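# Stamp orange and green boxes, then rearrange clipboard

## Task

The form on the clipboard already has a blue print in its blue box, so do not stamp that box again. Make one complete print with the orange stamp inside the orange box and one with the green stamp inside the green box; each box matches a stamp's cap color. These self-inking stamps only print when pushed firmly all the way down. When finished, the clipboard must lie flat and face up, wholly on the furniture with nothing overhanging, resting directly on the spot where the green stamp began. Each stamp must stand upright directly on the furniture at its own starting spot, not on the clipboard. Any stamp ink on the form outside that stamp's box, or a print that is smeared or doubled more than a small slip or twist, ruins that box and every other box the ink touches, though untouched boxes still count. Nothing else may be knocked over.

## Robot and tools

Robots: three identical i2rt Big YAM arms, arm1, arm2 and arm3. Each has six revolute joints, a two-finger gripper and a wrist camera. Feet (base_link, metres, scene frame): arm1 at (-0.190, -1.183, 0.837), arm2 at (-0.031, 0.005, 0.910), arm3 at (0.215, 1.177, 0.772); each foot faces its own +x. Reach is about 1.0 m from the joint1 axis. The arms act independently and do not wait for one another.

Frames: one shared scene frame, origin on the floor, +z up, lengths in metres. Quaternions are written w, x, y, z. The hand point sits between the finger pads, roughly 1 cm behind the tips; the fingers point along the hand's +z and open and close along its y. hand_target is where the hand would be at the joint targets currently held. Printed hand poses can be off, more so at long reach, and a hand often stops a centimetre or more from where it was sent.

move: one action for any of the arms. Keys: arm1, arm2, arm3 (each a separate object for that arm only) and cameras. An arm left out receives nothing new and is reported as "as last shown" with "not commanded" statuses. Inside an arm's object:
- joints: absolute joint targets by name, radians, except gripper_m in metres (fingertip gap). Ranges: joint1_rad -2.879..2.879 (turn about foot, positive counter-clockwise from above); joint2_rad 0..3.141 (shoulder, 0 = upper arm back, positive lifts it forward); joint3_rad 0..3.019 (elbow, 0 = folded); joint4_rad -1.692..1.57 (hand pitch, positive tips fingers up); joint5_rad -1.57..1.57 (hand yaw, positive toward the arm's right); joint6_rad -2.094..2.094 (hand roll, positive clockwise seen from behind); gripper_m 0..0.093.
- target: an absolute hand pose, seven numbers [x, y, z, qw, qx, qy, qz], metres in the scene frame, same form as the printed hand line. The hand follows a straight line from its current hand_target. When target is given, joints may hold only gripper_m.
- speed: top path speed in m/s, 0.002..0.5, default 0.25; rotation is capped at twice that value in rad/s. Only allowed together with target.
- min_time_s: 0.1..8 s, the shortest duration for each joint motion of that arm; used with joints.
All motions in one call begin together. Hand paths in one call finish together, paced by the slowest; a path lasts 0.5 to 10 s and an action at most 15 s. Each control step clips the path pose to within 100 mm and 20 degrees of the measured hand. Paths do not avoid obstacles or other arms, and the hand may lag, drift or overshoot speed, especially with the arm nearly straight. Joint-space moves can swing widely because joints travel at different rates.
cameras: list from arm1_cam_wrist, arm2_cam_wrist, arm3_cam_wrist, room_a, room_b, or ["all"]; [] gives none. Images are 896x504 and may be slightly older than the state. A move with no action returns all states, all images and the scene number.

wait: seconds (0 to 10) and optional cameras; commands nothing, returns state.
zoom_image: camera name and region [x0, y0, x1, y1] in pixels of that camera's latest image, origin top-left, at most 504 by 504.
read_manual: section "licences"; returns licence texts only.
finished_scene: scene = the current scene's number. Irreversible; call only once the result holds without the robots.

Reading results: the "move" line lists each arm given a motion with "done" or its worst status. joint_status and hand_status: "off_target" (stopped short, may still push), "time_out" (the arm keeps a nearby target and keeps pushing; send reported positions to relax it), "not_followed" (a safety check withheld the targets; messages "joint command not followed" or "pose unreachable"; the arm may keep trying later). on_its_own lists uncommanded activity; "held at" is the target, not the reading. Joint velocities are in rad/s (gripper m/s); "within noise" means stationary. Joint torques are in N m, positive toward larger angles, offset and noisy; entries 3 and 4 wrap at ±28. When gripping a hard object at full force, gripper_m reads up to about 5 mm under its width (or up to 2 mm over); closed on nothing it reads 0.000-0.003. Targets about 5 mm below first-contact width give full force; to release, command clearly wider than the reading. MOTOR HOT appears at 85 °C; at 100 °C an OVER-TEMPERATURE FAULT drops that arm for 30-60 s or more, and affected keys show limit_stop_at_motor_heat (resend the target).

Order and rules: if a move or wait is refused or cut off by a stop, later move, wait and finished_scene calls in the same reply are skipped; invalid calls (unknown keys) do not block later ones. Robots keep their last command while you think. A new target very close to the current position may not move a joint.

Avoid: knocking anything off the work area or onto the floor; dropping or releasing moving parts; hard hits on fixed or heavy objects; robots pressing on each other, including a gripper closing on another arm's fingers (the self-collision check does not stop finger, gripper housing or camera contact). Arms keep pushing on contact, so long pushes, stretched holds or unreachable poses overheat motors. Loose items may occasionally be nudged by outside forces. Camera calibration is approximate; wrist camera poses come from joint readings.

Each tool is called after "Request:" as a command line: name --argument value for each argument, lists and objects as JSON in quotes; but a table of rows of numbers goes row by row, as --pt "numbers of a row", without its own name.

## Session

Request:
move

Scene clock: 0.00 s.
Joint torques (N m): no reading
Heat: arm1: hottest joint2_rad 33 °C; arm2: hottest joint2_rad 27 °C; arm3: hottest joint1_rad 30 °C.
Joint velocities: within noise
arm1.joint_positions: joint1_rad=-0.184 joint2_rad=+0.618 joint3_rad=+1.351 joint4_rad=-1.197 joint5_rad=+0.296 joint6_rad=+0.528 gripper_m=+0.09396
arm1.joint_status: not commanded
arm1.hand: x=-0.4039 y=-1.0465 z=+1.3914 quat_wxyz=(-0.076, +0.727, -0.429, -0.531) (m; scene frame)
arm1.hand_target: x=-0.4006 y=-1.0476 z=+1.4061 quat_wxyz=(-0.073, +0.718, -0.427, -0.544) (m; scene frame)
arm1.hand_status: not commanded
arm2.joint_positions: joint1_rad=-0.607 joint2_rad=+0.623 joint3_rad=+1.381 joint4_rad=-1.345 joint5_rad=-0.154 joint6_rad=+0.698 gripper_m=+0.09396
arm2.joint_status: not commanded
arm2.hand: x=+0.1584 y=-0.1444 z=+1.4419 quat_wxyz=(-0.470, -0.563, -0.677, -0.052) (m; scene frame)
arm2.hand_target: x=+0.1569 y=-0.1429 z=+1.4520 quat_wxyz=(-0.480, -0.559, -0.674, -0.052) (m; scene frame)
arm2.hand_status: not commanded
arm3.joint_positions: joint1_rad=+0.157 joint2_rad=+0.638 joint3_rad=+1.390 joint4_rad=-1.193 joint5_rad=-0.007 joint6_rad=+0.122 gripper_m=+0.09396
arm3.joint_status: not commanded
arm3.hand: x=+0.4776 y=+1.1686 z=+1.3377 quat_wxyz=(-0.534, -0.061, -0.843, -0.032) (m; scene frame)
arm3.hand_target: x=+0.4747 y=+1.1686 z=+1.3512 quat_wxyz=(-0.547, -0.060, -0.835, -0.033) (m; scene frame)
arm3.hand_status: not commanded
pictures: arm1_cam_wrist, arm2_cam_wrist, arm3_cam_wrist, room_a, room_b

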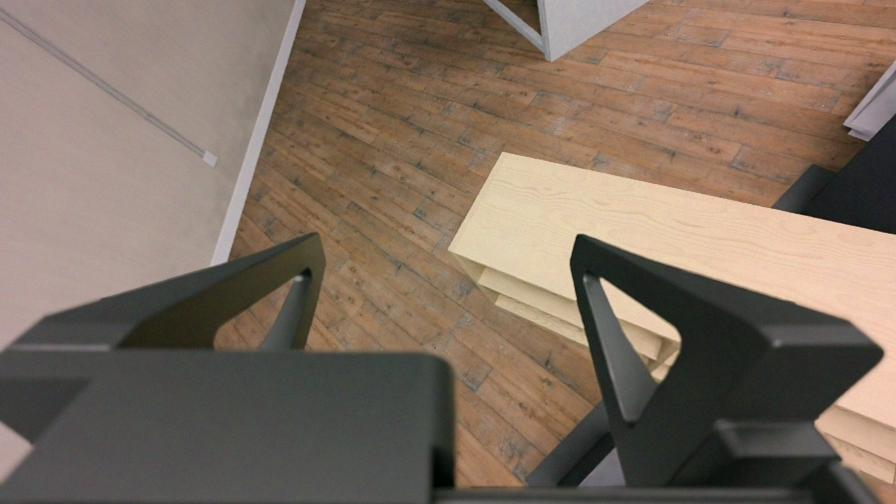

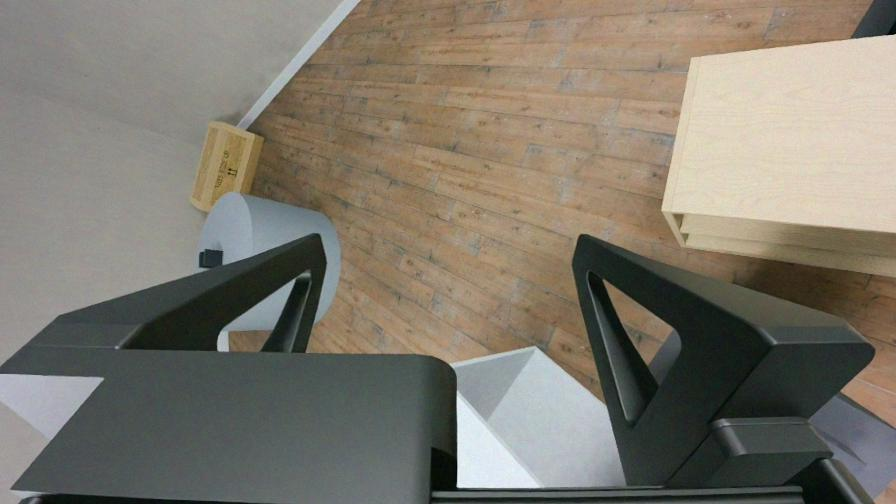

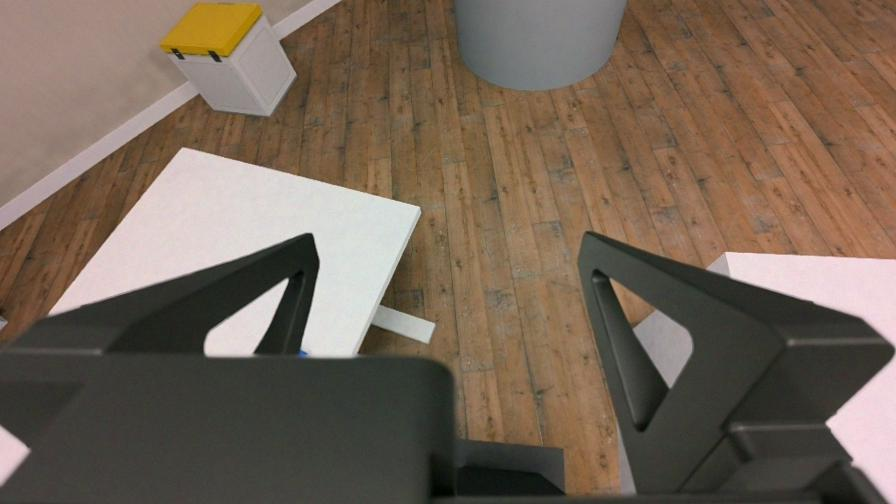

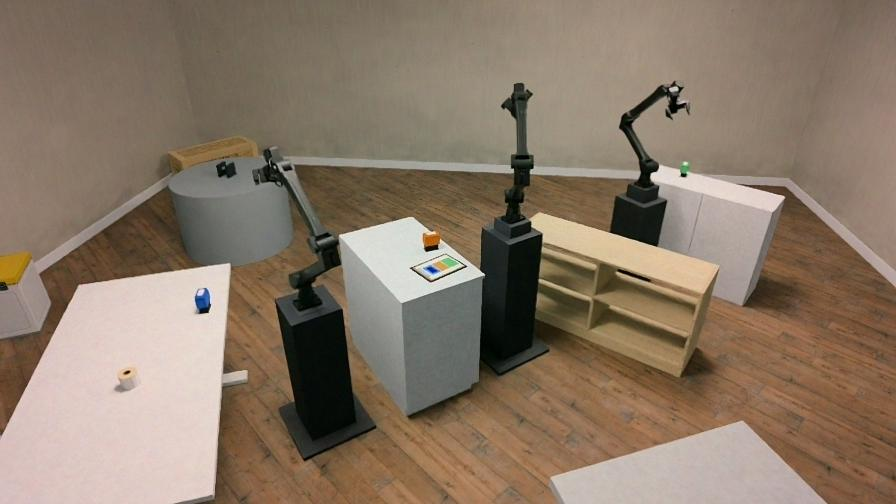

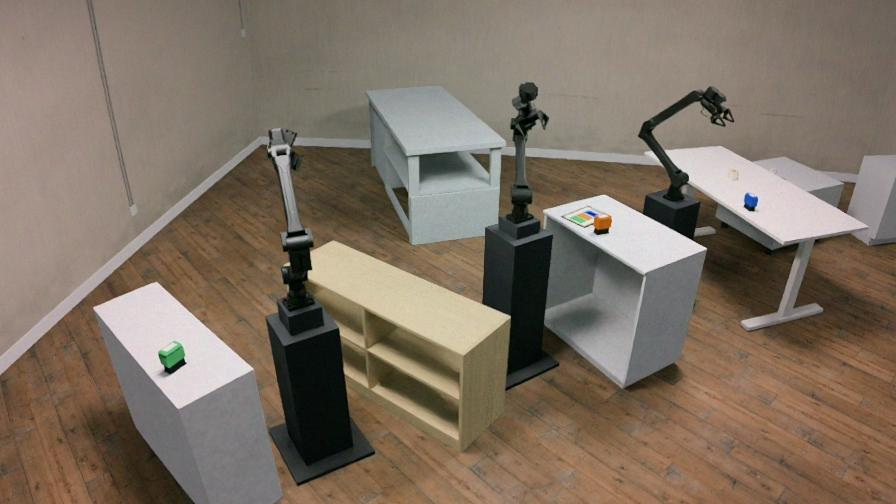

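Request:
zoom_image --camera "room_a" --region '[380, 210, 500, 290]'

Request:
zoom_image --camera "room_b" --region '[530, 190, 670, 270]'

Request:
zoom_image --camera "room_b" --region '[90, 280, 260, 410]'

Request:
zoom_image --camera "room_a" --region '[480, 70, 800, 390]'

Scaled by 4.200 from the camera's 896x504 image, which has a finer 1280x720 frame.

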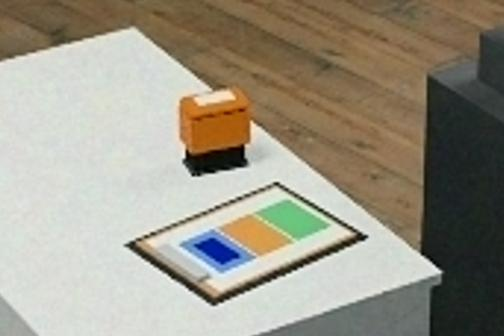

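Scaled by 3.600 from the camera's 896x504 image, which has a finer 1280x720 frame.

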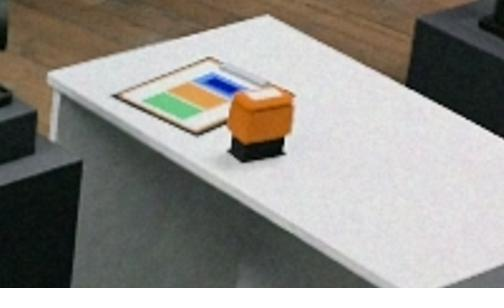

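Scaled by 2.965 from the camera's 896x504 image, which has a finer 1280x720 frame.

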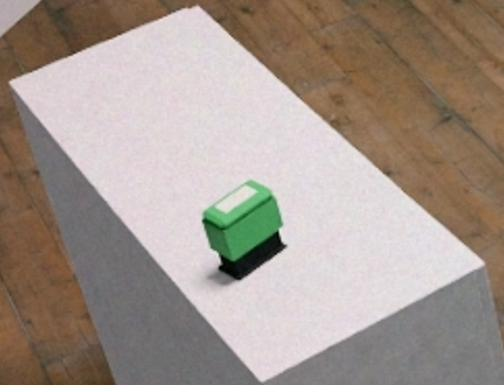

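Scaled by 1.575 from the camera's 896x504 image, which has a finer 1280x720 frame.

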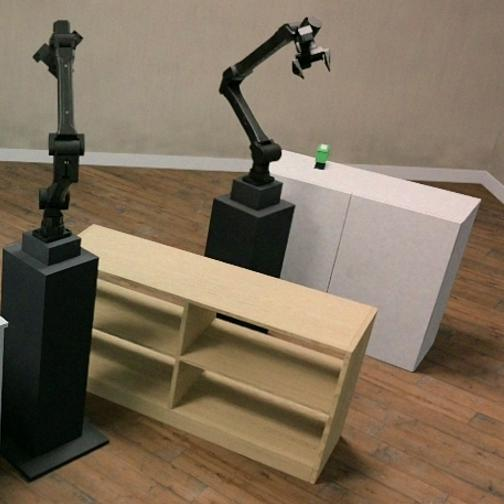

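Request:
move --arm2 '{"joints": {"joint1_rad": 1.5, "joint5_rad": 0.0, "joint6_rad": 0.0}}' --arm1 '{"joints": {"joint1_rad": 1.6, "joint5_rad": 0.0, "joint6_rad": 0.0}}' --cameras '["arm1_cam_wrist", "arm2_cam_wrist"]'

Scene clock: 187.20 s.
Joint torques (N m): arm1=[1.79 3.72 9.81 2.33 -0.16 -0.15] | arm2=[0.85 1.85 8.13 2.03 0.1 -0.23] | arm3=[0.21 1.49 11.07 2.1 -0.02 -0.12]
Heat: arm1: hottest joint3_rad 36 °C; arm2: hottest joint3_rad 30 °C; arm3: hottest joint3_rad 32 °C.
move: arm1 done; arm2 done
Joint velocities: within noise
arm1.joint_positions: joint1_rad=+1.593 joint2_rad=+0.618 joint3_rad=+1.351 joint4_rad=-1.197 joint5_rad=+0.001 joint6_rad=+0.011 gripper_m=+0.09398
arm1.joint_status: all done
arm1.hand: x=-0.2232 y=-1.4361 z=+1.3882 quat_wxyz=(+0.345, +0.644, +0.553, -0.399) (m; scene frame)
arm1.hand_target: x=-0.2205 y=-1.4331 z=+1.4031 quat_wxyz=(+0.353, +0.632, +0.554, -0.410) (m; scene frame)
arm1.hand_status: not commanded
arm2.joint_positions: joint1_rad=+1.489 joint2_rad=+0.623 joint3_rad=+1.381 joint4_rad=-1.345 joint5_rad=-0.002 joint6_rad=+0.011 gripper_m=+0.09398
arm2.joint_status: all done
arm2.hand: x=+0.0282 y=+0.2315 z=+1.4440 quat_wxyz=(-0.371, +0.537, -0.696, -0.297) (m; scene frame)
arm2.hand_target: x=+0.0257 y=+0.2298 z=+1.4542 quat_wxyz=(-0.380, +0.541, -0.686, -0.303) (m; scene frame)
arm2.hand_status: not commanded
arm3: as last shown
pictures: arm1_cam_wrist, arm2_cam_wrist
camera_calibration:
arm1_cam_wrist: T_world_to_cam=[[-0.989823, 0.142139, 0.00687058, -0.0275012], [0.123377, 0.881228, -0.456306, 1.92849], [-0.0709134, -0.450814, -0.889796, 0.700171], [0, 0, 0, 1]] pos_world=[-0.215502, -1.37988, 1.50318]
arm2_cam_wrist: T_world_to_cam=[[0.972544, -0.230836, -0.0295305, 0.0709902], [-0.227383, -0.915557, -0.331742, 0.697388], [0.0495412, 0.329348, -0.942908, 1.41477], [0, 0, 0, 1]] pos_world=[0.0194439, 0.188934, 1.56745]

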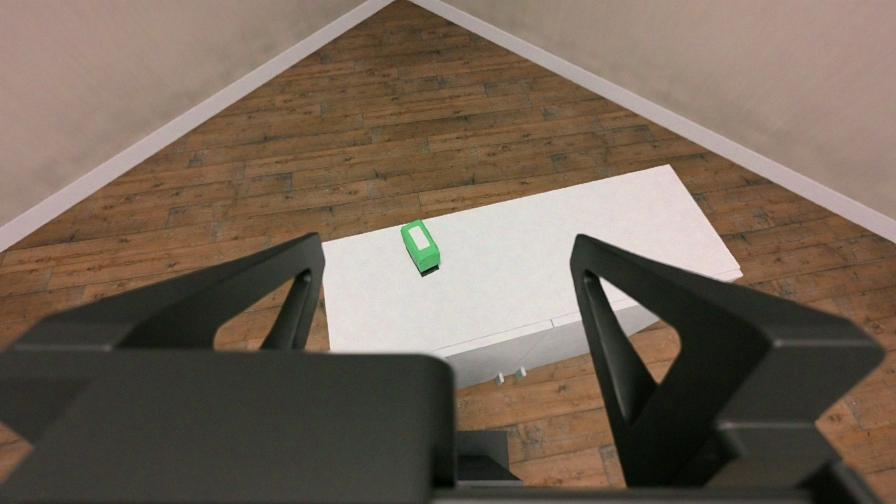

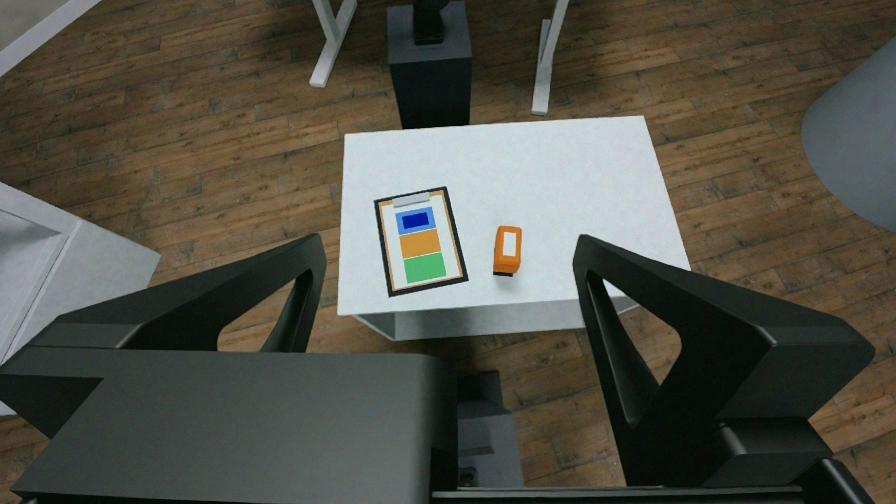

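Request:
zoom_image --camera "arm2_cam_wrist" --region '[330, 160, 570, 320]'

Request:
zoom_image --camera "arm1_cam_wrist" --region '[310, 160, 560, 360]'

Scaled by 2.100 from the camera's 896x504 image, which has a finer 1280x720 frame.

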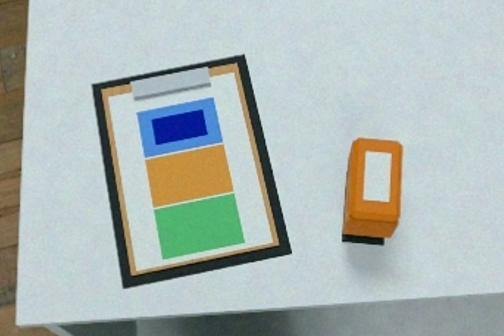

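Scaled by 2.016 from the camera's 896x504 image, which has a finer 1280x720 frame.

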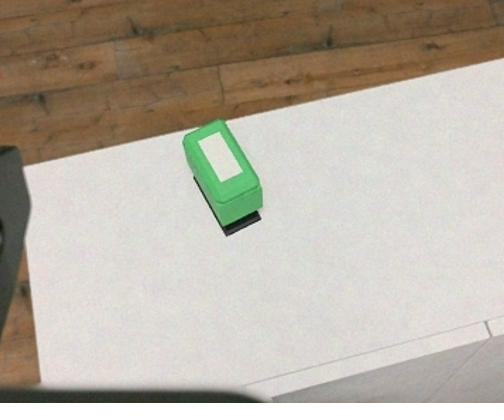

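Request:
move --arm2 '{"target": [0.245, 0.50, 1.03, 0, 0.643, -0.766, 0], "speed": 0.3}' --arm1 '{"target": [-0.22, -1.885, 0.99, 0, 0.643, 0.766, 0], "speed": 0.3}' --cameras '["arm1_cam_wrist", "arm2_cam_wrist"]'

Scene clock: 227.33 s.
Joint torques (N m): arm1=[1.49 -17.73 13.34 0.35 -0.07 -0.16] | arm2=[-0.56 -20.95 10.36 -0.25 0.1 -0.22] | arm3=[0.85 1.44 11.1 2.21 0.01 -0.14]
Heat: arm1: hottest joint3_rad 36 °C; arm2: hottest joint3_rad 30 °C; arm3: hottest joint3_rad 32 °C.
move: arm1 off_target; arm2 off_target
Joint velocities: within noise
arm1.joint_positions: joint1_rad=+1.685 joint2_rad=+2.265 joint3_rad=+2.289 joint4_rad=-1.634 joint5_rad=-0.010 joint6_rad=-0.208 gripper_m=+0.09398
arm1.joint_status: not commanded
arm1.hand: x=-0.2232 y=-1.8701 z=+0.9801 quat_wxyz=(-0.010, +0.650, +0.760, +0.014) (m; scene frame)
arm1.hand_target: x=-0.2198 y=-1.8839 z=+0.9901 quat_wxyz=(+0.001, +0.643, +0.766, -0.001) (m; scene frame)
arm1.hand_status: off_target (0.018 m and 2.2 deg from the pose sent, 0.600 m and 66.1 deg at the start)
arm2.joint_positions: joint1_rad=+1.238 joint2_rad=+1.875 joint3_rad=+1.553 joint4_rad=-1.281 joint5_rad=+0.004 joint6_rad=-0.319 gripper_m=+0.09398
arm2.joint_status: not commanded
arm2.hand: x=+0.2337 y=+0.4917 z=+1.0160 quat_wxyz=(+0.013, +0.642, -0.766, +0.004) (m; scene frame)
arm2.hand_target: x=+0.2447 y=+0.4994 z=+1.0301 quat_wxyz=(+0.000, +0.643, -0.766, +0.000) (m; scene frame)
arm2.hand_status: off_target (0.020 m and 1.6 deg from the pose sent, 0.539 m and 57.0 deg at the start)
arm3: as last shown
pictures: arm1_cam_wrist, arm2_cam_wrist
camera_calibration:
arm1_cam_wrist: T_world_to_cam=[[-0.985983, -0.16638, -0.0124812, -0.520162], [-0.137999, 0.771172, 0.62149, 0.804143], [-0.0937784, 0.614501, -0.783322, 2.02419], [0, 0, 0, 1]] pos_world=[-0.212075, -1.95054, 1.07933]
arm2_cam_wrist: T_world_to_cam=[[0.983293, -0.179382, -0.0309346, -0.107839], [-0.120637, -0.769443, 0.627219, -0.230884], [-0.136314, -0.613008, -0.778228, 1.25468], [0, 0, 0, 1]] pos_world=[0.249215, 0.572135, 1.11791]

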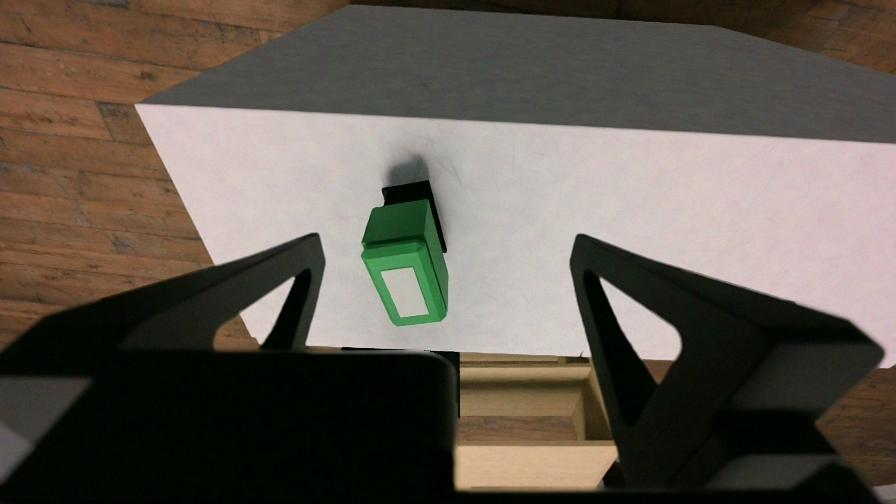

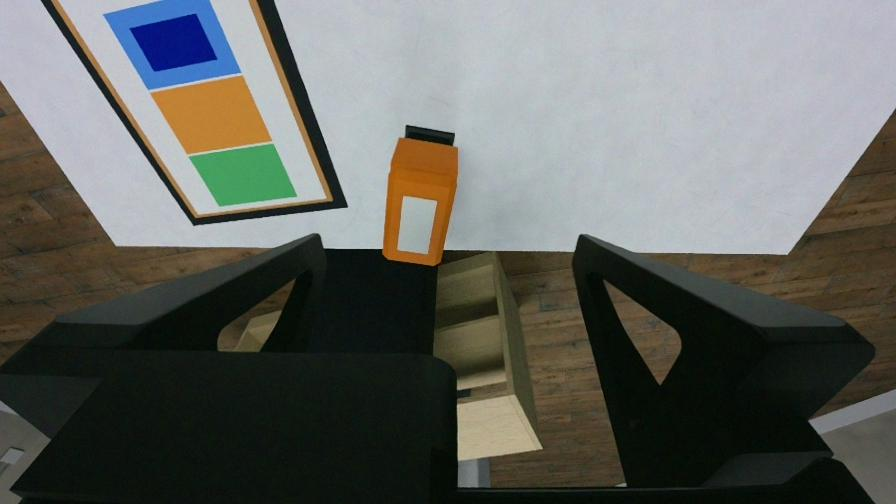

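Request:
zoom_image --camera "arm2_cam_wrist" --region '[340, 110, 500, 280]'

Request:
zoom_image --camera "arm2_cam_wrist" --region '[30, 0, 360, 250]'

Request:
zoom_image --camera "arm1_cam_wrist" --region '[320, 140, 500, 340]'

Scaled by 2.965 from the camera's 896x504 image, which has a finer 1280x720 frame.

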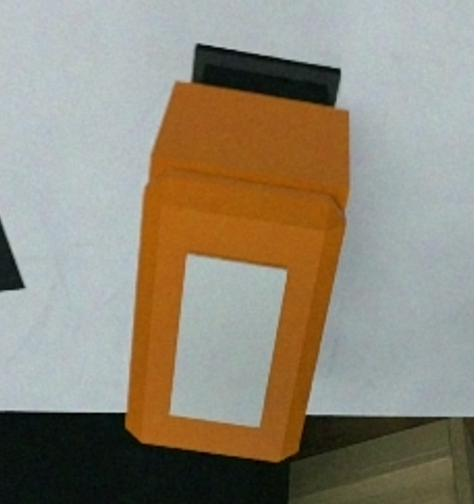

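Scaled by 1.527 from the camera's 896x504 image, which has a finer 1280x720 frame.

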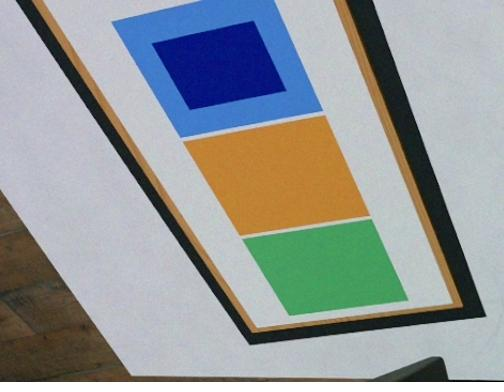

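Scaled by 2.520 from the camera's 896x504 image, which has a finer 1280x720 frame.

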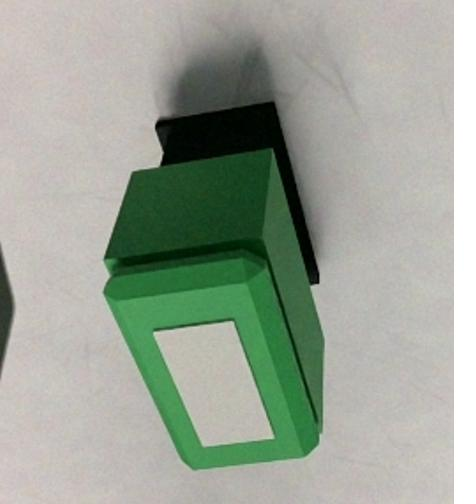

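Request:
move --arm2 '{"target": [0.197, 0.420, 0.985, 0, 0.5771, -0.8166, 0], "speed": 0.2}' --arm1 '{"joints": {"joint1_rad": 0.0, "joint2_rad": 0.6, "joint3_rad": 1.3, "joint4_rad": -1.2, "joint5_rad": 0, "joint6_rad": 0}, "min_time_s": 3}' --cameras '["arm2_cam_wrist"]'

Scene clock: 374.77 s.
Joint torques (N m): arm1=[0.62 3.96 7.45 2.74 -0.1 0.09] | arm2=[0.03 -18.08 6.28 0.88 0.09 0.02] | arm3=[0.5 1.49 10.93 2.14 -0.02 -0.13]
Heat: arm1: hottest joint2_rad 39 °C; arm2: hottest joint3_rad 34 °C; arm3: hottest joint3_rad 32 °C.
move: arm1 done; arm2 done
Joint velocities: within noise
arm1.joint_positions: joint1_rad=+0.007 joint2_rad=+0.597 joint3_rad=+1.306 joint4_rad=-1.218 joint5_rad=-0.001 joint6_rad=-0.012 gripper_m=+0.09398
arm1.joint_status: all done
arm1.hand: x=-0.4357 y=-1.1404 z=+1.3662 quat_wxyz=(-0.041, +0.858, -0.065, -0.508) (m; scene frame)
arm1.hand_target: x=-0.4395 y=-1.1378 z=+1.3665 quat_wxyz=(-0.040, +0.855, -0.073, -0.511) (m; scene frame)
arm1.hand_status: not commanded
arm2.joint_positions: joint1_rad=+1.238 joint2_rad=+1.707 joint3_rad=+1.218 joint4_rad=-1.107 joint5_rad=+0.004 joint6_rad=-0.169 gripper_m=+0.09398
arm2.joint_status: not commanded
arm2.hand: x=+0.1943 y=+0.4188 z=+0.9818 quat_wxyz=(+0.010, +0.583, -0.812, +0.003) (m; scene frame)
arm2.hand_target: x=+0.1970 y=+0.4201 z=+0.9851 quat_wxyz=(+0.000, +0.577, -0.817, +0.000) (m; scene frame)
arm2.hand_status: done (0.004 m and 1.4 deg from the pose sent, 0.086 m and 9.5 deg at the start)
arm3: as last shown
pictures: arm2_cam_wrist
camera_calibration:
arm2_cam_wrist: T_world_to_cam=[[0.945757, -0.323865, -0.0256095, -0.0205892], [-0.238244, -0.744994, 0.623077, -0.253475], [-0.220871, -0.583178, -0.781742, 1.18545], [0, 0, 0, 1]] pos_world=[0.220917, 0.495825, 1.08413]

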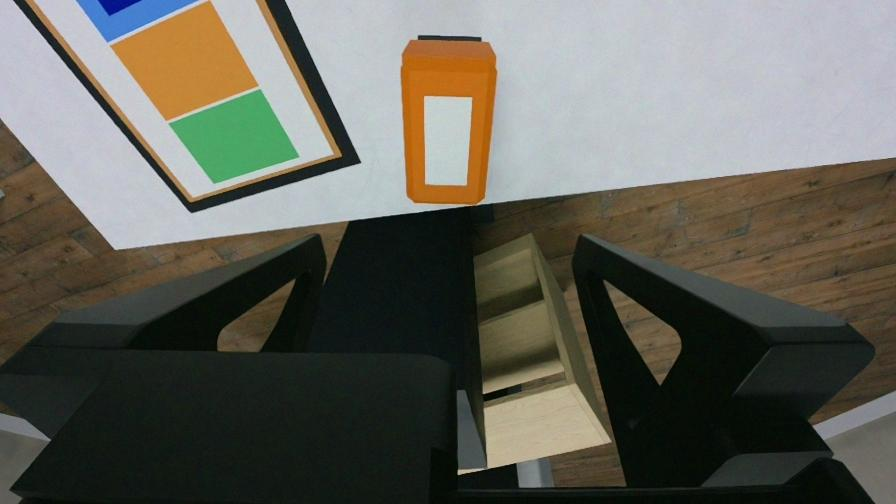

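Request:
move --arm2 '{"target": [0.193, 0.4200, 0.852, 0, 0.5771, -0.8166, 0], "speed": 0.12}' --cameras '["arm2_cam_wrist"]'

Scene clock: 400.80 s.
Joint torques (N m): arm1=[0.62 4.01 7.45 2.74 -0.1 0.08] | arm2=[0.32 -17.08 5.08 0.94 0.09 0.02] | arm3=[0.62 1.32 11.18 2.22 -0.02 -0.11]
Heat: arm1: hottest joint3_rad 38 °C; arm2: hottest joint3_rad 32 °C; arm3: hottest joint3_rad 32 °C.
move: arm2 done
Joint velocities: within noise
arm1, arm3: as last shown
arm2.joint_positions: joint1_rad=+1.238 joint2_rad=+1.894 joint3_rad=+1.091 joint4_rad=-0.773 joint5_rad=+0.004 joint6_rad=-0.163 gripper_m=+0.09398
arm2.joint_status: not commanded
arm2.hand: x=+0.1933 y=+0.4186 z=+0.8579 quat_wxyz=(+0.001, +0.581, -0.814, -0.001) (m; scene frame)
arm2.hand_target: x=+0.1930 y=+0.4200 z=+0.8521 quat_wxyz=(+0.000, +0.577, -0.817, +0.000) (m; scene frame)
arm2.hand_status: done (0.006 m and 0.5 deg from the pose sent, 0.130 m and 1.4 deg at the start)
pictures: arm2_cam_wrist
camera_calibration:
arm2_cam_wrist: T_world_to_cam=[[0.944102, -0.328888, -0.0224595, -0.0231397], [-0.248158, -0.753902, 0.608317, -0.15839], [-0.217, -0.56874, -0.793376, 1.09147], [0, 0, 0, 1]] pos_world=[0.21939, 0.493742, 0.961779]

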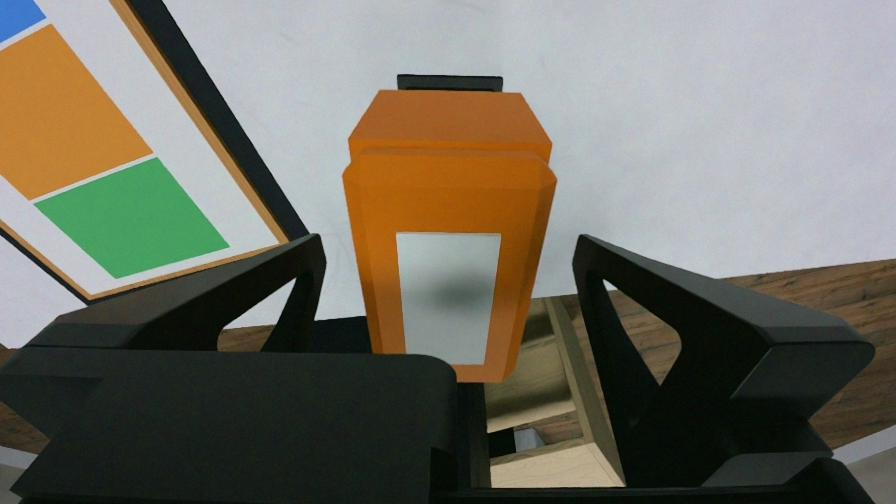

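Request:
move --arm2 '{"joints": {"gripper_m": 0.045}}' --cameras '["arm2_cam_wrist"]'

Scene clock: 432.53 s.
Joint torques (N m): arm1=[0.62 4.01 7.45 2.76 -0.1 0.08] | arm2=[0.38 -17.14 5.08 1.01 0.1 0] | arm3=[0.91 1.67 10.91 2.1 0.01 -0.15]
Heat: arm1: hottest joint3_rad 37 °C; arm2: hottest joint3_rad 31 °C; arm3: hottest joint3_rad 32 °C.
move: arm2 off_target
Joint velocities: within noise
arm1, arm3: as last shown
arm2.joint_positions: joint1_rad=+1.238 joint2_rad=+1.894 joint3_rad=+1.091 joint4_rad=-0.773 joint5_rad=+0.004 joint6_rad=-0.162 gripper_m=+0.04880
arm2.joint_status: gripper_m off_target (ended at +0.04882, target +0.04500)
arm2.hand: x=+0.1932 y=+0.4187 z=+0.8579 quat_wxyz=(+0.001, +0.580, -0.815, -0.001) (m; scene frame)
arm2.hand_target: x=+0.1930 y=+0.4200 z=+0.8521 quat_wxyz=(+0.000, +0.577, -0.817, +0.000) (m; scene frame)
arm2.hand_status: not commanded
pictures: arm2_cam_wrist
camera_calibration:
arm2_cam_wrist: T_world_to_cam=[[0.943578, -0.330359, -0.0228875, -0.0219878], [-0.249085, -0.753588, 0.608326, -0.158325], [-0.218214, -0.568302, -0.793357, 1.09153], [0, 0, 0, 1]] pos_world=[0.219496, 0.49374, 0.961779]

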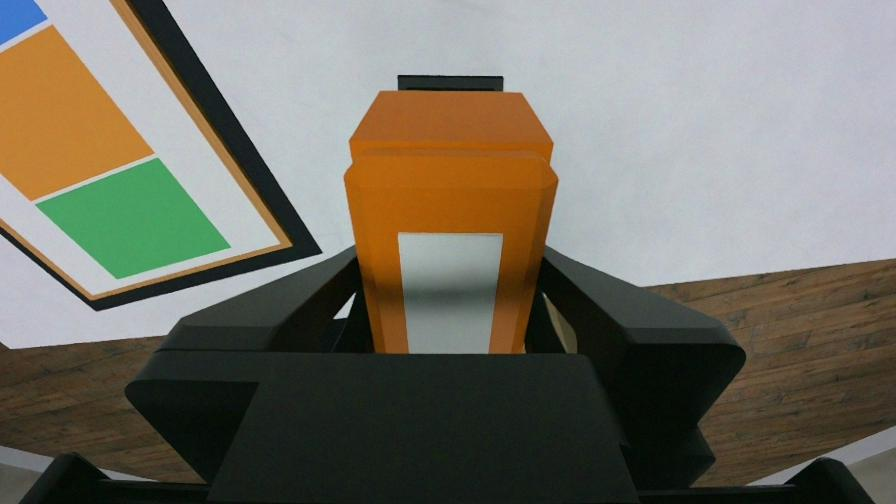

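Request:
move --arm2 '{"target": [0.193, 0.420, 0.93, 0, 0.5771, -0.8166, 0], "speed": 0.2}'

Request:
move --arm2 '{"target": [0.008, 0.508, 0.92, 0, 0.0157, 0.9999, 0], "speed": 0.25}' --cameras '["arm2_cam_wrist", "room_a", "room_b"]'

Scene clock: 477.33 s.
Joint torques (N m): arm1=[0.62 4.07 7.45 2.74 -0.1 0.09] | arm2=[0.62 -17.55 8.68 -0.35 0.1 0.01] | arm3=[0.26 1.38 11.08 2.33 -0.03 -0.11]
Heat: arm1: hottest joint3_rad 36 °C; arm2: hottest joint3_rad 30 °C; arm3: hottest joint3_rad 32 °C.
move: arm2 off_target
Joint velocities: within noise
arm1, arm3: as last shown
arm2.joint_positions: joint1_rad=+1.238 joint2_rad=+1.770 joint3_rad=+1.106 joint4_rad=-0.938 joint5_rad=+0.004 joint6_rad=-0.161 gripper_m=+0.04880
arm2.joint_status: not commanded
arm2.hand: x=+0.1868 y=+0.4060 z=+0.9177 quat_wxyz=(+0.012, +0.580, -0.815, +0.005) (m; scene frame)
arm2.hand_target: x=+0.1927 y=+0.4196 z=+0.9301 quat_wxyz=(+0.000, +0.577, -0.817, +0.000) (m; scene frame)
arm2.hand_status: off_target (0.020 m and 1.6 deg from the pose sent, 0.072 m and 0.4 deg at the start)
pictures: none

Scene clock: 480.90 s.
Joint torques (N m): arm1=[0.62 4.01 7.45 2.74 -0.1 0.09] | arm2=[0.44 -17.38 9.18 -0.32 0.2 0.06] | arm3=[0.26 1.2 11.02 2.06 -0.03 -0.17]
Heat: arm1: hottest joint3_rad 35 °C; arm2: hottest joint3_rad 30 °C; arm3: hottest joint3_rad 32 °C.
move: arm2 off_target
Joint velocities: within noise
arm1, arm3: as last shown
arm2.joint_positions: joint1_rad=+1.652 joint2_rad=+1.845 joint3_rad=+1.198 joint4_rad=-0.949 joint5_rad=+0.000 joint6_rad=+1.516 gripper_m=+0.04880
arm2.joint_status: not commanded
arm2.hand: x=+0.0094 y=+0.4916 z=+0.9126 quat_wxyz=(+0.002, -0.013, -1.000, +0.009) (m; scene frame)
arm2.hand_target: x=+0.0079 y=+0.5076 z=+0.9203 quat_wxyz=(+0.000, -0.016, -1.000, -0.001) (m; scene frame)
arm2.hand_status: off_target (0.018 m and 1.1 deg from the pose sent, 0.206 m and 72.7 deg at the start)
pictures: arm2_cam_wrist, room_a, room_b
camera_calibration:
arm2_cam_wrist: T_world_to_cam=[[-0.0298349, -0.999551, -0.00275066, 0.496501], [-0.791182, 0.0219335, 0.611187, -0.561273], [-0.610852, 0.020411, -0.791481, 0.84886], [0, 0, 0, 1]] pos_world=[0.0892717, 0.491263, 1.01627]

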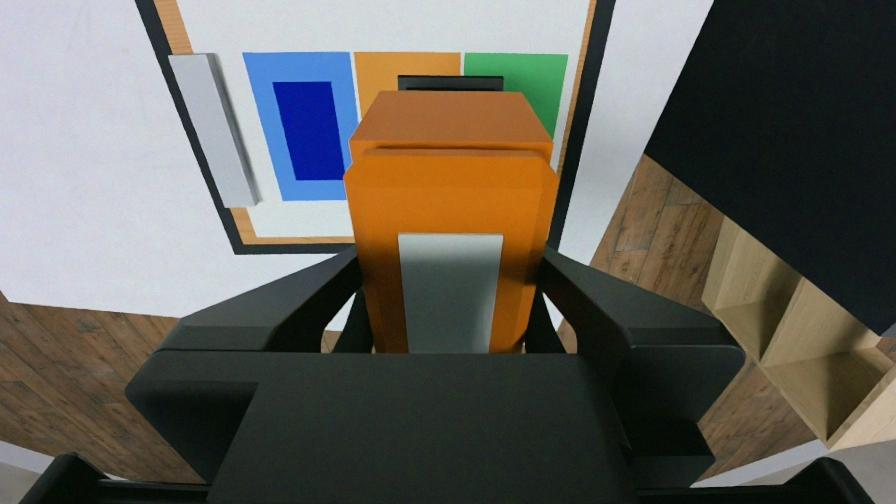

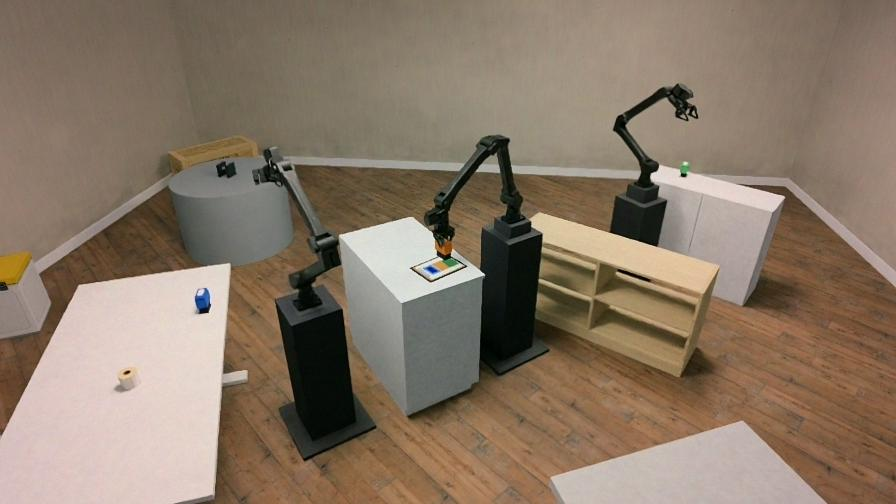

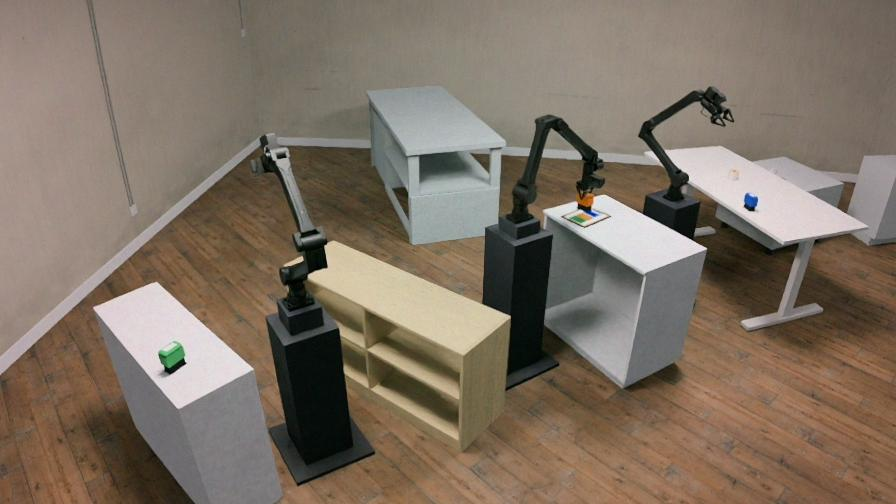

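Request:
move --arm2 '{"target": [0.0085, 0.532, 0.885, 0, 0.0192, 0.9998, 0], "speed": 0.1}' --cameras '["arm2_cam_wrist"]'

Scene clock: 534.93 s.
Joint torques (N m): arm1=[0.62 3.96 7.45 2.74 -0.1 0.09] | arm2=[0.97 -19.49 8.61 0.66 0.2 0.06] | arm3=[0.32 2.14 11.04 2.09 0.01 -0.14]
Heat: arm1: hottest joint3_rad 35 °C; arm2: hottest joint3_rad 33 °C; arm3: hottest joint3_rad 32 °C.
move: arm2 off_target
Joint velocities: within noise
arm1: as last shown
arm2.joint_positions: joint1_rad=+1.652 joint2_rad=+1.956 joint3_rad=+1.255 joint4_rad=-0.925 joint5_rad=+0.000 joint6_rad=+1.525 gripper_m=+0.04880
arm2.joint_status: not commanded
arm2.hand: x=+0.0106 y=+0.5091 z=+0.8764 quat_wxyz=(+0.003, -0.018, -1.000, +0.024) (m; scene frame)
arm2.hand_target: x=+0.0084 y=+0.5312 z=+0.8856 quat_wxyz=(+0.000, -0.019, -1.000, +0.000) (m; scene frame)
arm2.hand_status: off_target (0.025 m and 2.7 deg from the pose sent, 0.049 m and 1.3 deg at the start)
arm3.joint_positions: joint1_rad=+0.157 joint2_rad=+0.638 joint3_rad=+1.390 joint4_rad=-1.193 joint5_rad=-0.007 joint6_rad=+0.122 gripper_m=+0.09396
arm3.joint_status: not commanded
arm3.hand: x=+0.4776 y=+1.1686 z=+1.3377 quat_wxyz=(-0.534, -0.061, -0.843, -0.032) (m; scene frame)
arm3.hand_target: x=+0.4747 y=+1.1686 z=+1.3512 quat_wxyz=(-0.547, -0.060, -0.835, -0.033) (m; scene frame)
arm3.hand_status: not commanded
pictures: arm2_cam_wrist
camera_calibration:
arm2_cam_wrist: T_world_to_cam=[[-0.0392341, -0.998864, 0.0270596, 0.487543], [-0.789591, 0.0475876, 0.611786, -0.552038], [-0.612378, 0.00263687, -0.79056, 0.8288], [0, 0, 0, 1]] pos_world=[0.0907834, 0.511074, 0.979753]

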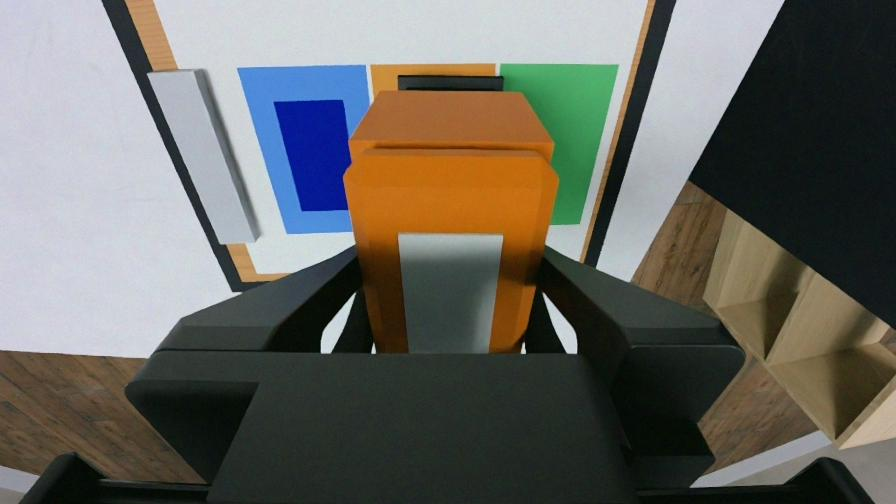

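Request:
move --arm2 '{"target": [0.0075, 0.538, 0.876, -0.0005, 0.0192, 0.9995, 0.024], "speed": 0.05}' --cameras '["arm2_cam_wrist", "room_a", "room_b"]'

Scene clock: 637.87 s.
Joint torques (N m): arm1=[0.62 4.07 7.45 2.76 -0.11 0.09] | arm2=[0.97 -19.08 6.9 1.01 0.1 0.03] | arm3=[0.15 1.49 11.11 2.25 0.04 -0.11]
Heat: arm1: hottest joint3_rad 35 °C; arm2: hottest joint3_rad 33 °C; arm3: hottest joint3_rad 32 °C.
move: arm2 off_target
Joint velocities: within noise
arm1, arm3: as last shown
arm2.joint_positions: joint1_rad=+1.652 joint2_rad=+1.956 joint3_rad=+1.255 joint4_rad=-0.850 joint5_rad=+0.000 joint6_rad=+1.527 gripper_m=+0.04880
arm2.joint_status: not commanded
arm2.hand: x=+0.0120 y=+0.5276 z=+0.8762 quat_wxyz=(+0.001, -0.018, -1.000, -0.014) (m; scene frame)
arm2.hand_target: x=+0.0074 y=+0.5377 z=+0.8761 quat_wxyz=(+0.001, -0.019, -1.000, -0.024) (m; scene frame)
arm2.hand_status: off_target (0.011 m and 1.2 deg from the pose sent, 0.029 m and 5.5 deg at the start)
pictures: arm2_cam_wrist, room_a, room_b
camera_calibration:
arm2_cam_wrist: T_world_to_cam=[[-0.0406082, -0.99802, -0.0480368, 0.571576], [-0.793251, 0.00296937, 0.608887, -0.525699], [-0.607539, 0.0628311, -0.791801, 0.798723], [0, 0, 0, 1]] pos_world=[0.0914553, 0.52182, 0.979978]

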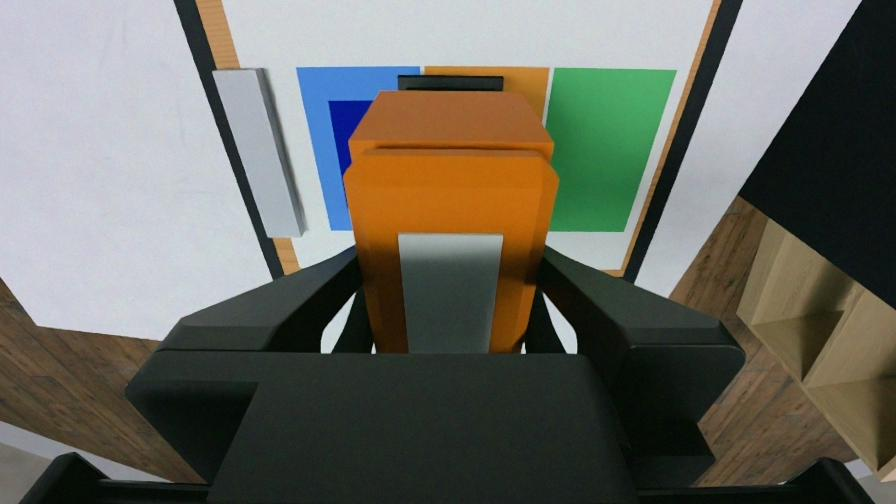

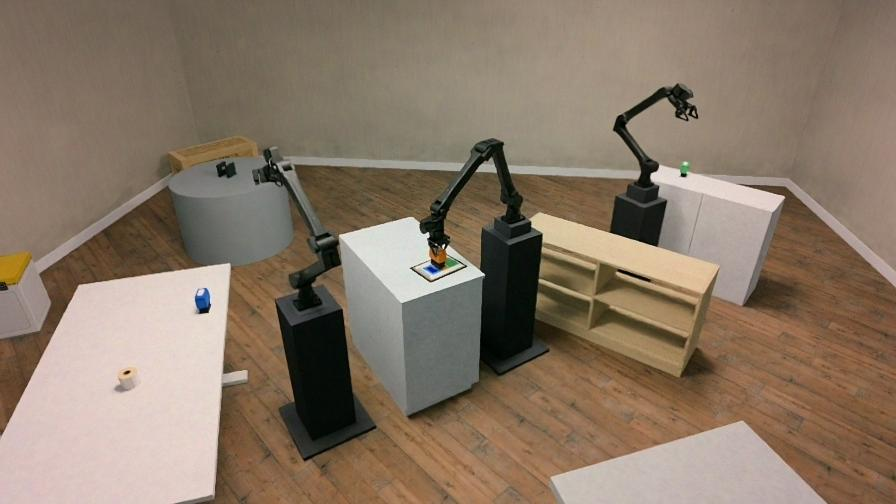

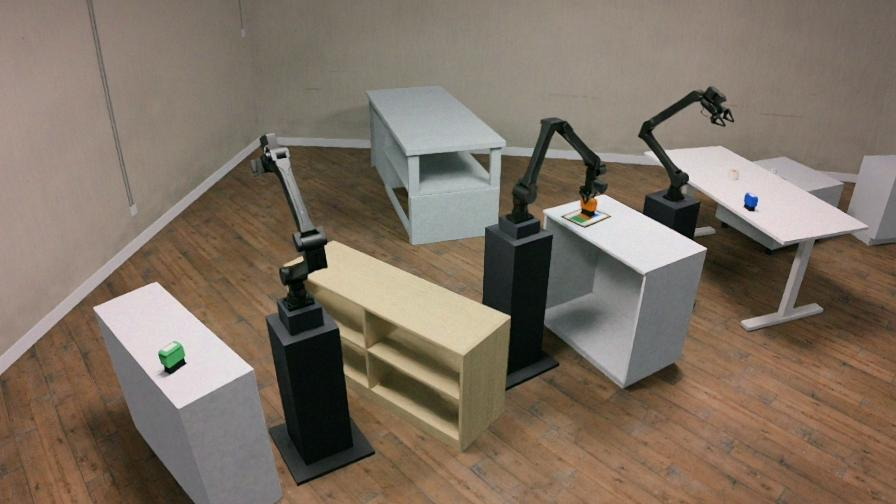

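Request:
move --arm2 '{"target": [0.0055, 0.508, 0.862, 0.0003, 0.0192, 0.9997, -0.012], "speed": 0.05}' --cameras '["arm2_cam_wrist"]'

Scene clock: 702.23 s.
Joint torques (N m): arm1=[0.62 4.01 7.45 2.76 -0.1 0.09] | arm2=[1.03 -18.78 5.42 -0.16 0.21 0.04] | arm3=[0.79 2.08 10.97 2.29 -0.03 -0.13]
Heat: arm1: hottest joint3_rad 35 °C; arm2: hottest joint3_rad 32 °C; arm3: hottest joint3_rad 32 °C.
move: arm2 done
Joint velocities: within noise
arm1, arm3: as last shown
arm2.joint_positions: joint1_rad=+1.653 joint2_rad=+1.956 joint3_rad=+1.223 joint4_rad=-0.850 joint5_rad=+0.003 joint6_rad=+1.528 gripper_m=+0.04880
arm2.joint_status: not commanded
arm2.hand: x=+0.0107 y=+0.5118 z=+0.8668 quat_wxyz=(+0.001, -0.019, -1.000, +0.002) (m; scene frame)
arm2.hand_target: x=+0.0056 y=+0.5080 z=+0.8621 quat_wxyz=(+0.000, -0.019, -1.000, +0.012) (m; scene frame)
arm2.hand_status: done (0.008 m and 1.1 deg from the pose sent, 0.025 m and 3.0 deg at the start)
pictures: arm2_cam_wrist
camera_calibration:
arm2_cam_wrist: T_world_to_cam=[[-0.0412147, -0.999023, -0.0159505, 0.52787], [-0.793073, 0.0229998, 0.608692, -0.531053], [-0.60773, 0.037737, -0.793246, 0.805562], [0, 0, 0, 1]] pos_world=[0.0901566, 0.509169, 0.970677]

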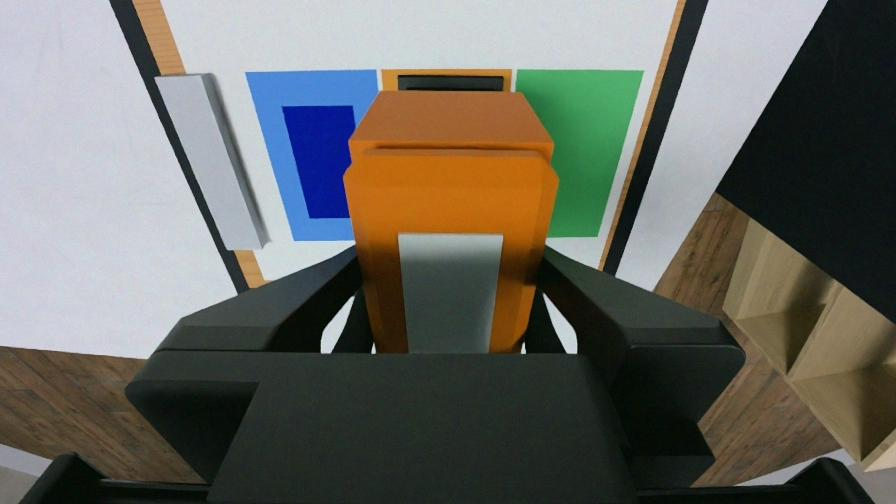

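Request:
move --arm2 '{"joints": {"joint2_rad": 1.988, "joint3_rad": 1.226, "joint4_rad": -0.838}, "min_time_s": 1.5}' --cameras '["arm2_cam_wrist"]'

Scene clock: 733.40 s.
Joint torques (N m): arm1=[0.62 4.01 7.45 2.73 -0.1 0.09] | arm2=[1.08 -17.38 5.6 0.73 0.2 0.03] | arm3=[0.38 1.26 11.06 2.17 0.01 -0.14]
Heat: arm1: hottest joint3_rad 35 °C; arm2: hottest joint3_rad 31 °C; arm3: hottest joint3_rad 32 °C.
move: arm2 done
Joint velocities: within noise
arm1.joint_positions: joint1_rad=+0.007 joint2_rad=+0.597 joint3_rad=+1.306 joint4_rad=-1.218 joint5_rad=-0.001 joint6_rad=-0.012 gripper_m=+0.09398
arm1.joint_status: not commanded
arm1.hand: x=-0.4357 y=-1.1404 z=+1.3662 quat_wxyz=(-0.041, +0.858, -0.065, -0.508) (m; scene frame)
arm1.hand_target: x=-0.4395 y=-1.1378 z=+1.3665 quat_wxyz=(-0.040, +0.855, -0.073, -0.511) (m; scene frame)
arm1.hand_status: not commanded
arm2.joint_positions: joint1_rad=+1.653 joint2_rad=+1.961 joint3_rad=+1.223 joint4_rad=-0.850 joint5_rad=+0.003 joint6_rad=+1.529 gripper_m=+0.04880
arm2.joint_status: all done
arm2.hand: x=+0.0106 y=+0.5108 z=+0.8640 quat_wxyz=(+0.001, -0.019, -1.000, +0.005) (m; scene frame)
arm2.hand_target: x=+0.0057 y=+0.5107 z=+0.8518 quat_wxyz=(+0.000, -0.019, -1.000, +0.011) (m; scene frame)
arm2.hand_status: not commanded
arm3: as last shown
pictures: arm2_cam_wrist
camera_calibration:
arm2_cam_wrist: T_world_to_cam=[[-0.0419808, -0.999067, -0.0101852, 0.521857], [-0.792733, 0.0271024, 0.608966, -0.531797], [-0.608121, 0.033639, -0.793131, 0.805307], [0, 0, 0, 1]] pos_world=[0.0900591, 0.508693, 0.967875]

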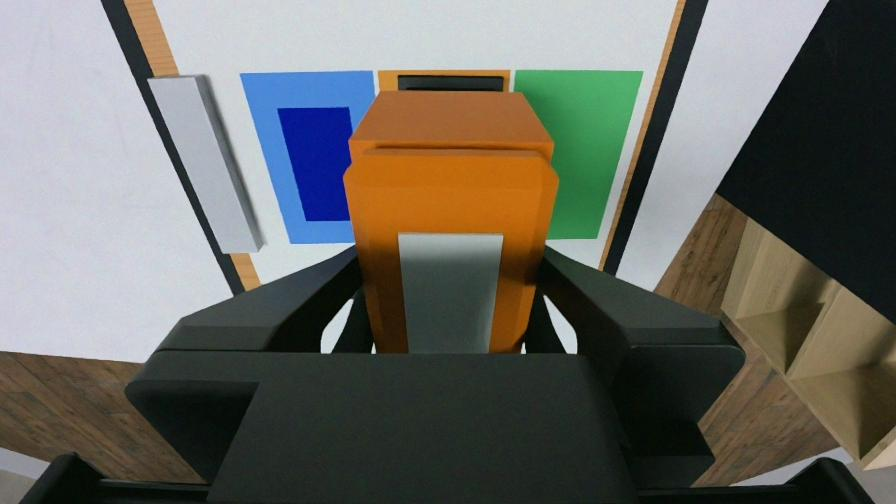

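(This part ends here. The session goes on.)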